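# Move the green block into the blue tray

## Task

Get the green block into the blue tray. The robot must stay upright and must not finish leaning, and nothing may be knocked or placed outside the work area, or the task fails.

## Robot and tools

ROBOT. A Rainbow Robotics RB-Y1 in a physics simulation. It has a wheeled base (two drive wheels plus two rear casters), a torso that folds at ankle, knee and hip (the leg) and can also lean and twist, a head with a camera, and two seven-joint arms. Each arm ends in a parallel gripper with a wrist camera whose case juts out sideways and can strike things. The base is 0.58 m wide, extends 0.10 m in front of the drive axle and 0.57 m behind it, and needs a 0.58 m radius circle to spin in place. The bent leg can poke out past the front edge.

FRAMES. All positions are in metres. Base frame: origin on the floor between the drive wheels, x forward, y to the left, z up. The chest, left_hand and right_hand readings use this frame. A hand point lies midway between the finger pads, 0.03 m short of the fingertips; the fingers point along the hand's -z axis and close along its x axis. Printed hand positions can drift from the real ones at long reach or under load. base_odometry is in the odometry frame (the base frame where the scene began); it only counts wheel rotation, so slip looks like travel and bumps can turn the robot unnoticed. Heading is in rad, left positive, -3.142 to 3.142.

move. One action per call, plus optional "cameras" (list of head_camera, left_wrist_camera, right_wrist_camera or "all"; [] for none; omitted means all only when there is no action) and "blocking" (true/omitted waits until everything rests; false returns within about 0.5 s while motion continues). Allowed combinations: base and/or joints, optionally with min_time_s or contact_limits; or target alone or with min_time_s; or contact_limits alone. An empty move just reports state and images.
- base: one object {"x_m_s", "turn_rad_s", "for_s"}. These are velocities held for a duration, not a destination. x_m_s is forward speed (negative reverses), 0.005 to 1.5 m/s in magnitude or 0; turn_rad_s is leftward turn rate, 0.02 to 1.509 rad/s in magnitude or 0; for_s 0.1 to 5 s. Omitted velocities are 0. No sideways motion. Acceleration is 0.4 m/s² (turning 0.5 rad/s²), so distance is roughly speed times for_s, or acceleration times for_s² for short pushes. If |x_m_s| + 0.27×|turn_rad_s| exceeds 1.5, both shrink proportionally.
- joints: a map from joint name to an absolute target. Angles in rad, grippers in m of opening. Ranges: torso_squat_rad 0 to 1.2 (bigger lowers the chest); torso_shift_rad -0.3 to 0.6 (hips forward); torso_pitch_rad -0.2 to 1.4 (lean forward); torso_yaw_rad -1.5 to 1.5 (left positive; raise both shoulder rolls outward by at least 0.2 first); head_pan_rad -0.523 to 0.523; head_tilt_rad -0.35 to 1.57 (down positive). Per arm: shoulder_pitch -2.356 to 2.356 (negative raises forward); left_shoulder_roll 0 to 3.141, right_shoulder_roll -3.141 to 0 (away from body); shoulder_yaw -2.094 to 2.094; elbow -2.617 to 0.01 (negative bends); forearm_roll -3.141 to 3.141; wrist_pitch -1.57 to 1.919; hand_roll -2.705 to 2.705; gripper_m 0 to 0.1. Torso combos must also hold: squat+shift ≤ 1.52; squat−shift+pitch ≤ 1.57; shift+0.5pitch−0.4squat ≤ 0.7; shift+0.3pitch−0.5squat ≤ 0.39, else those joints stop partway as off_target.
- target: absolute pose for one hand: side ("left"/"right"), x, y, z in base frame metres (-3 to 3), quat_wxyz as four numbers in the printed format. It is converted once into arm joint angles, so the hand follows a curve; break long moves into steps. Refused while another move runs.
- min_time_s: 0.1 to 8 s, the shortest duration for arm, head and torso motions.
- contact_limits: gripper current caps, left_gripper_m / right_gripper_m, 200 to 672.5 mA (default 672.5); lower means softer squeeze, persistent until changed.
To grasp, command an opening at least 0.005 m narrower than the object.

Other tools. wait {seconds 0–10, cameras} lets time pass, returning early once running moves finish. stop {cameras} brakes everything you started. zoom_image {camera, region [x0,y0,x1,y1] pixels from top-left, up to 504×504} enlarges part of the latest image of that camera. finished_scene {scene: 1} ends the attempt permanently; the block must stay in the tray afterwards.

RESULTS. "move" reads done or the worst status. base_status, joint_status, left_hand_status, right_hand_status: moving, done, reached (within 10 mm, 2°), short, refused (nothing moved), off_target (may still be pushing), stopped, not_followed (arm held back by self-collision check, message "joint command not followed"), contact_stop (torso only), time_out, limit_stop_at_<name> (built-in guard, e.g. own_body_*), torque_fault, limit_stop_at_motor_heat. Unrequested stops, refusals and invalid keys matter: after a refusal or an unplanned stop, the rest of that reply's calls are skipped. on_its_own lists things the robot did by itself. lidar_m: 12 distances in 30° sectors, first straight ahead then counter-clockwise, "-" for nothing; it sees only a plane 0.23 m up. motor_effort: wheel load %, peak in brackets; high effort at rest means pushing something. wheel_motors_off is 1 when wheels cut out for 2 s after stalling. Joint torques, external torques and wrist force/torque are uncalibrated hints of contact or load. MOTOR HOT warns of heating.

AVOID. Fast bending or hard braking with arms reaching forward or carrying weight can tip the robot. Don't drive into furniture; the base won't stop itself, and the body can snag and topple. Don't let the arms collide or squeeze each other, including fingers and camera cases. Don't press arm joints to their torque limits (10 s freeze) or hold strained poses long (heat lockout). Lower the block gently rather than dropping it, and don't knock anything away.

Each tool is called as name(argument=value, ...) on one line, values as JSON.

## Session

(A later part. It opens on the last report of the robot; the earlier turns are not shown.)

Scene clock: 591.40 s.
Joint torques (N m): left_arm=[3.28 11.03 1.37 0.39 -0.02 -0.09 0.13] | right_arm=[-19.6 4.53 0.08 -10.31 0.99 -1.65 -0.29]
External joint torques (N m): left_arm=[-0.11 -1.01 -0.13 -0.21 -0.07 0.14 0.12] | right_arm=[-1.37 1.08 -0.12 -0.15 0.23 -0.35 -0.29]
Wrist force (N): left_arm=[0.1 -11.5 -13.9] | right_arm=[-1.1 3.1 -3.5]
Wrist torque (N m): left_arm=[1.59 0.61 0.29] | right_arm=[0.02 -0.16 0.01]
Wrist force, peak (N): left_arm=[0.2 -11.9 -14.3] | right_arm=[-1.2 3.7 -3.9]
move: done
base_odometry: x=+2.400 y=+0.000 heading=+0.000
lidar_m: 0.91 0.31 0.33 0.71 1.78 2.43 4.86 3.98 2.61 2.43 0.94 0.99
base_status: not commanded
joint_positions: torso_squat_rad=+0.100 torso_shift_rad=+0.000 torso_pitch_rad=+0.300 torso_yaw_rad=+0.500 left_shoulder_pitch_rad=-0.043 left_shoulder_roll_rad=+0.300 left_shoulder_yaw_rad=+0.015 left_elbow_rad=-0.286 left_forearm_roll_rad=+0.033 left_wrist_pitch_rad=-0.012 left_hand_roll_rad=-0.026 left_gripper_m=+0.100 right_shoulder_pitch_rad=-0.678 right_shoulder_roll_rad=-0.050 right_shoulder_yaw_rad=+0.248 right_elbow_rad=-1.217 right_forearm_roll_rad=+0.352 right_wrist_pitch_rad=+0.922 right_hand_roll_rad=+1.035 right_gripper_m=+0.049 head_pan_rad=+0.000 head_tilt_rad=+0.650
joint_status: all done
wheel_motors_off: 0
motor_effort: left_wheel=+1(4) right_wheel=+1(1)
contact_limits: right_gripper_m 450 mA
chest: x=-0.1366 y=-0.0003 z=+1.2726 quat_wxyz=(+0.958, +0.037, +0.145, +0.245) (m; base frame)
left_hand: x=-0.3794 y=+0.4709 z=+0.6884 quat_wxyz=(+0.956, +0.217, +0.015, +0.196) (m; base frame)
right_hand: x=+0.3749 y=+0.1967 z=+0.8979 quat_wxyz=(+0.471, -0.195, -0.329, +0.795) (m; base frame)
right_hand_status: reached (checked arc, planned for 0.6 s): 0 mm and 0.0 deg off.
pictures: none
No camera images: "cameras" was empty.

move(target={"side": "right", "x": 0.375, "y": 0.197, "z": 0.8955, "quat_wxyz": [0.4714, -0.1952, -0.3291, 0.7946]}, min_time_s=0.6, cameras=["right_wrist_camera"])

Scene clock: 598.50 s.
Joint torques (N m): left_arm=[3 10.88 1.17 0.57 -0.13 0 0.01] | right_arm=[-15 4.14 0.29 -6.45 0.09 -0.73 -0.49]
External joint torques (N m): left_arm=[-0.39 -1.16 -0.33 -0.02 -0.19 0.22 0] | right_arm=[3.26 0.68 0.1 3.7 -0.67 0.57 -0.48]
Wrist force (N): left_arm=[0.4 -11.8 -14.0] | right_arm=[-1.5 -2.4 6.8]
Wrist torque (N m): left_arm=[1.62 0.62 0.30] | right_arm=[0.11 0.04 0.15]
Wrist force, peak (N): left_arm=[0.3 -11.8 -14.3] | right_arm=[-1.5 -2.8 7.2]
move: done
base_odometry: x=+2.400 y=+0.000 heading=+0.000
lidar_m: 0.90 0.31 0.32 0.71 1.79 2.43 4.86 3.99 2.61 2.44 0.94 0.99
base_status: not commanded
joint_positions: torso_squat_rad=+0.100 torso_shift_rad=+0.000 torso_pitch_rad=+0.300 torso_yaw_rad=+0.500 left_shoulder_pitch_rad=-0.043 left_shoulder_roll_rad=+0.300 left_shoulder_yaw_rad=+0.015 left_elbow_rad=-0.286 left_forearm_roll_rad=+0.033 left_wrist_pitch_rad=-0.012 left_hand_roll_rad=-0.026 left_gripper_m=+0.100 right_shoulder_pitch_rad=-0.680 right_shoulder_roll_rad=-0.049 right_shoulder_yaw_rad=+0.248 right_elbow_rad=-1.207 right_forearm_roll_rad=+0.355 right_wrist_pitch_rad=+0.913 right_hand_roll_rad=+1.030 right_gripper_m=+0.049 head_pan_rad=+0.000 head_tilt_rad=+0.650
joint_status: all done
wheel_motors_off: 0
motor_effort: left_wheel=+1(2) right_wheel=-1(1)
contact_limits: right_gripper_m 450 mA
chest: x=-0.1367 y=-0.0003 z=+1.2726 quat_wxyz=(+0.958, +0.037, +0.145, +0.245) (m; base frame)
left_hand: x=-0.3794 y=+0.4709 z=+0.6884 quat_wxyz=(+0.956, +0.217, +0.015, +0.196) (m; base frame)
right_hand: x=+0.3753 y=+0.1973 z=+0.8964 quat_wxyz=(+0.471, -0.195, -0.330, +0.794) (m; base frame)
right_hand_status: reached (checked arc, planned for 0.6 s): 1 mm and 0.1 deg off.
pictures: right_wrist_camera
Images, in order (width x height): right_wrist_camera 644x364.

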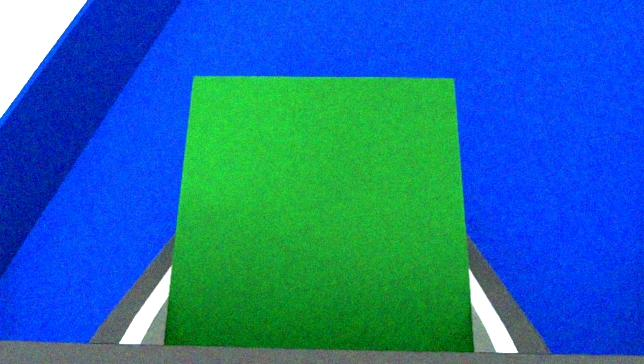

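move(joints={"right_gripper_m": 0.075}, cameras=["right_wrist_camera"])

move(target={"side": "right", "x": 0.30, "y": 0.156, "z": 0.985, "quat_wxyz": [0.4714, -0.1952, -0.3291, 0.7946]}, min_time_s=1.2, cameras=["head_camera", "right_wrist_camera"])

Scene clock: 607.43 s.
Joint torques (N m): left_arm=[3.05 10.88 1.38 0.51 0.02 -0.28 0.04] | right_arm=[-15.85 3.5 0.13 -9.01 0.47 -0.83 -0.41]
External joint torques (N m): left_arm=[-0.33 -1.16 -0.12 -0.08 -0.03 -0.05 0.04] | right_arm=[2.41 0.04 -0.06 1.14 -0.3 0.47 -0.41]
Wrist force (N): left_arm=[0.3 -11.6 -14.1] | right_arm=[-0.6 0.4 -0.1]
Wrist torque (N m): left_arm=[1.60 0.65 0.29] | right_arm=[-0.03 -0.15 0.08]
Wrist force, peak (N): left_arm=[0.1 -11.6 -14.6] | right_arm=[-1.7 -3.0 6.8]
move: done
base_odometry: x=+2.400 y=+0.000 heading=+0.000
lidar_m: 0.90 0.31 0.33 0.71 1.79 2.44 4.86 3.98 2.62 2.43 0.94 0.98
base_status: not commanded
joint_positions: torso_squat_rad=+0.100 torso_shift_rad=+0.000 torso_pitch_rad=+0.300 torso_yaw_rad=+0.500 left_shoulder_pitch_rad=-0.043 left_shoulder_roll_rad=+0.300 left_shoulder_yaw_rad=+0.015 left_elbow_rad=-0.286 left_forearm_roll_rad=+0.033 left_wrist_pitch_rad=-0.012 left_hand_roll_rad=-0.026 left_gripper_m=+0.100 right_shoulder_pitch_rad=-0.680 right_shoulder_roll_rad=-0.049 right_shoulder_yaw_rad=+0.248 right_elbow_rad=-1.206 right_forearm_roll_rad=+0.355 right_wrist_pitch_rad=+0.913 right_hand_roll_rad=+1.030 right_gripper_m=+0.075 head_pan_rad=+0.000 head_tilt_rad=+0.650
joint_status: all done
wheel_motors_off: 0
motor_effort: left_wheel=-2(2) right_wheel=-1(1)
contact_limits: right_gripper_m 450 mA
chest: x=-0.1366 y=-0.0003 z=+1.2726 quat_wxyz=(+0.958, +0.037, +0.145, +0.245) (m; base frame)
left_hand: x=-0.3794 y=+0.4709 z=+0.6884 quat_wxyz=(+0.956, +0.217, +0.015, +0.196) (m; base frame)
right_hand: x=+0.3752 y=+0.1972 z=+0.8961 quat_wxyz=(+0.471, -0.195, -0.330, +0.794) (m; base frame)
pictures: right_wrist_camera
Images, in order (width x height): right_wrist_camera 644x364.

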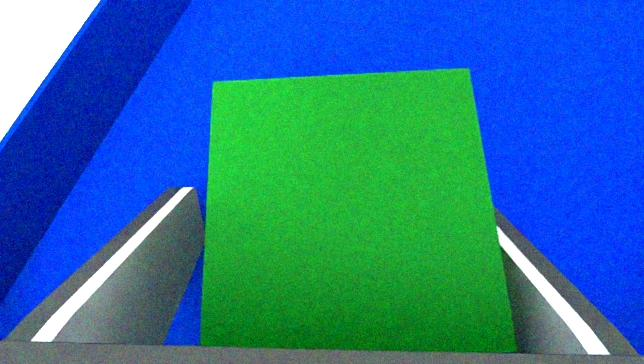

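Scene clock: 609.00 s.
Joint torques (N m): left_arm=[3.28 11.06 1.39 0.39 0.14 -0.02 0.09] | right_arm=[-11.7 5.84 1.82 -10.66 0.59 -1.66 -0.12]
External joint torques (N m): left_arm=[-0.1 -0.98 -0.11 -0.2 0.09 0.21 0.09] | right_arm=[1.43 0.35 0.6 -1.08 -0.09 -0.26 -0.12]
Wrist force (N): left_arm=[0.5 -11.5 -14.0] | right_arm=[-1.0 3.5 -2.6]
Wrist torque (N m): left_arm=[1.59 0.64 0.31] | right_arm=[-0.10 -0.12 -0.07]
Wrist force, peak (N): left_arm=[0.4 -11.7 -14.3] | right_arm=[-1.3 -28.0 20.0]
move: done
base_odometry: x=+2.400 y=+0.000 heading=+0.000
lidar_m: 0.90 0.30 0.33 0.72 1.80 2.43 4.86 3.98 2.61 2.44 0.94 0.98
base_status: not commanded
joint_positions: torso_squat_rad=+0.100 torso_shift_rad=+0.000 torso_pitch_rad=+0.300 torso_yaw_rad=+0.500 left_shoulder_pitch_rad=-0.043 left_shoulder_roll_rad=+0.300 left_shoulder_yaw_rad=+0.015 left_elbow_rad=-0.286 left_forearm_roll_rad=+0.033 left_wrist_pitch_rad=-0.012 left_hand_roll_rad=-0.026 left_gripper_m=+0.100 right_shoulder_pitch_rad=-0.409 right_shoulder_roll_rad=-0.007 right_shoulder_yaw_rad=+0.347 right_elbow_rad=-1.888 right_forearm_roll_rad=+0.399 right_wrist_pitch_rad=+1.337 right_hand_roll_rad=+1.194 right_gripper_m=+0.075 head_pan_rad=+0.000 head_tilt_rad=+0.650
joint_status: all done
wheel_motors_off: 0
motor_effort: left_wheel=+2(3) right_wheel=+0(1)
contact_limits: right_gripper_m 450 mA
chest: x=-0.1367 y=-0.0004 z=+1.2726 quat_wxyz=(+0.958, +0.037, +0.145, +0.245) (m; base frame)
left_hand: x=-0.3794 y=+0.4709 z=+0.6884 quat_wxyz=(+0.956, +0.217, +0.015, +0.196) (m; base frame)
right_hand: x=+0.3005 y=+0.1563 z=+0.9848 quat_wxyz=(+0.472, -0.195, -0.329, +0.794) (m; base frame)
right_hand_status: reached (checked arc, planned for 1.2 s): 1 mm and 0.0 deg off.
pictures: head_camera, right_wrist_camera
Images, in order (width x height): head_camera 896x504, right_wrist_camera 644x364.

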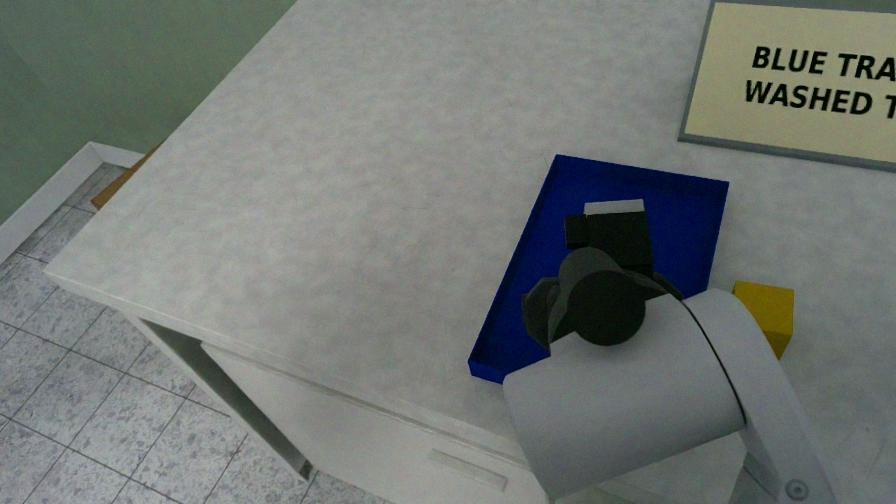

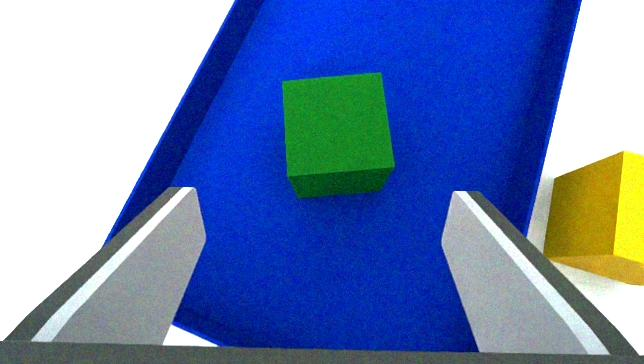

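move(cameras=["all"])

Scene clock: 616.03 s.
Joint torques (N m): left_arm=[3.15 11.29 1.36 0.75 -0.05 -0.09 0] | right_arm=[-11.71 5.69 1.6 -10.65 0.62 -1.64 -0.16]
External joint torques (N m): left_arm=[-0.23 -0.75 -0.14 0.16 -0.11 0.14 0] | right_arm=[1.42 0.2 0.38 -1.07 -0.06 -0.24 -0.16]
Wrist force (N): left_arm=[0.5 -11.3 -14.1] | right_arm=[-1.1 3.4 -2.4]
Wrist torque (N m): left_arm=[1.57 0.67 0.31] | right_arm=[-0.08 -0.18 -0.08]
Wrist force, peak (N): left_arm=[0.3 -11.7 -14.4] | right_arm=[-1.2 4.3 -2.5]
base_odometry: x=+2.400 y=+0.000 heading=+0.000
lidar_m: 0.91 0.30 0.33 0.71 1.78 2.44 4.86 3.98 2.62 2.43 0.94 0.98
base_status: not commanded
joint_positions: torso_squat_rad=+0.100 torso_shift_rad=+0.000 torso_pitch_rad=+0.300 torso_yaw_rad=+0.500 left_shoulder_pitch_rad=-0.043 left_shoulder_roll_rad=+0.300 left_shoulder_yaw_rad=+0.015 left_elbow_rad=-0.286 left_forearm_roll_rad=+0.033 left_wrist_pitch_rad=-0.012 left_hand_roll_rad=-0.026 left_gripper_m=+0.100 right_shoulder_pitch_rad=-0.409 right_shoulder_roll_rad=-0.007 right_shoulder_yaw_rad=+0.347 right_elbow_rad=-1.888 right_forearm_roll_rad=+0.399 right_wrist_pitch_rad=+1.337 right_hand_roll_rad=+1.194 right_gripper_m=+0.075 head_pan_rad=+0.000 head_tilt_rad=+0.650
joint_status: all done
wheel_motors_off: 0
motor_effort: left_wheel=+1(3) right_wheel=+0(1)
contact_limits: right_gripper_m 450 mA
chest: x=-0.1367 y=-0.0004 z=+1.2726 quat_wxyz=(+0.958, +0.037, +0.145, +0.245) (m; base frame)
left_hand: x=-0.3794 y=+0.4709 z=+0.6884 quat_wxyz=(+0.956, +0.217, +0.015, +0.196) (m; base frame)
right_hand: x=+0.3005 y=+0.1563 z=+0.9848 quat_wxyz=(+0.472, -0.195, -0.329, +0.794) (m; base frame)
right_hand_status: reached (checked arc, planned for 1.2 s): 1 mm and 0.0 deg off.
pictures: head_camera, left_wrist_camera, right_wrist_camera
Images, in order (width x height): head_camera 896x504, left_wrist_camera 644x364, right_wrist_camera 644x364.

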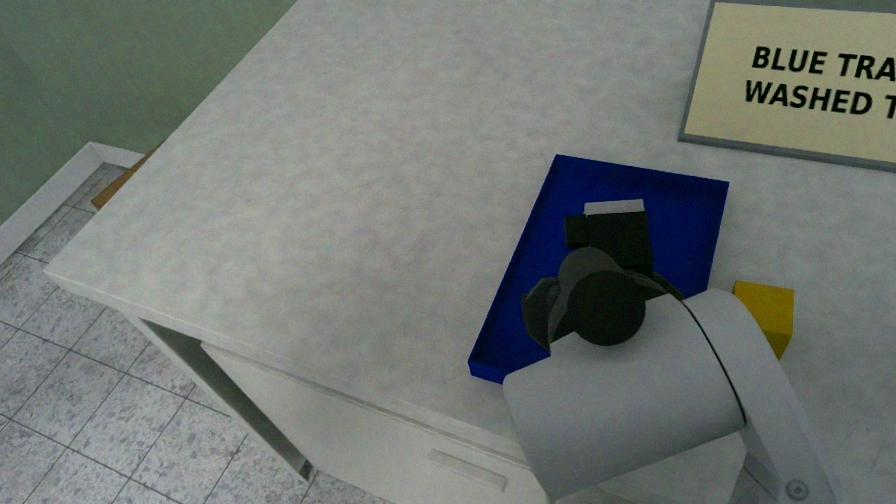

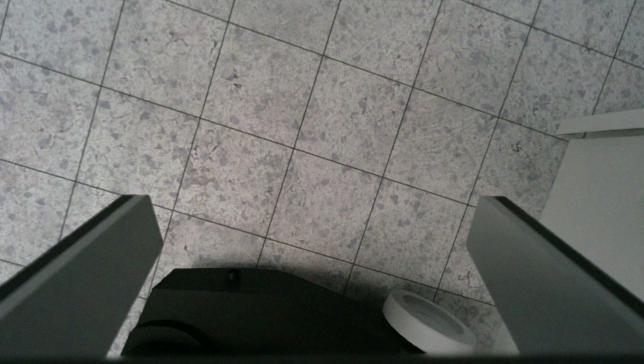

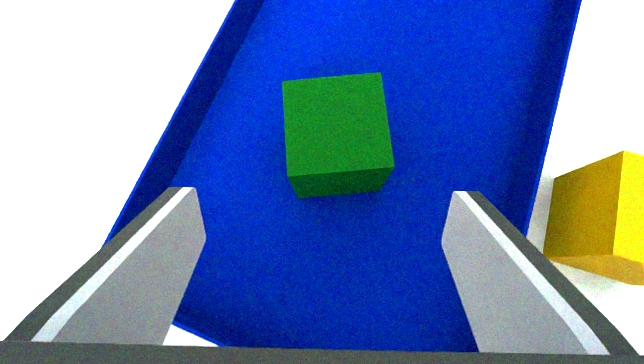

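finished_scene()

The scene is finished: the task was done.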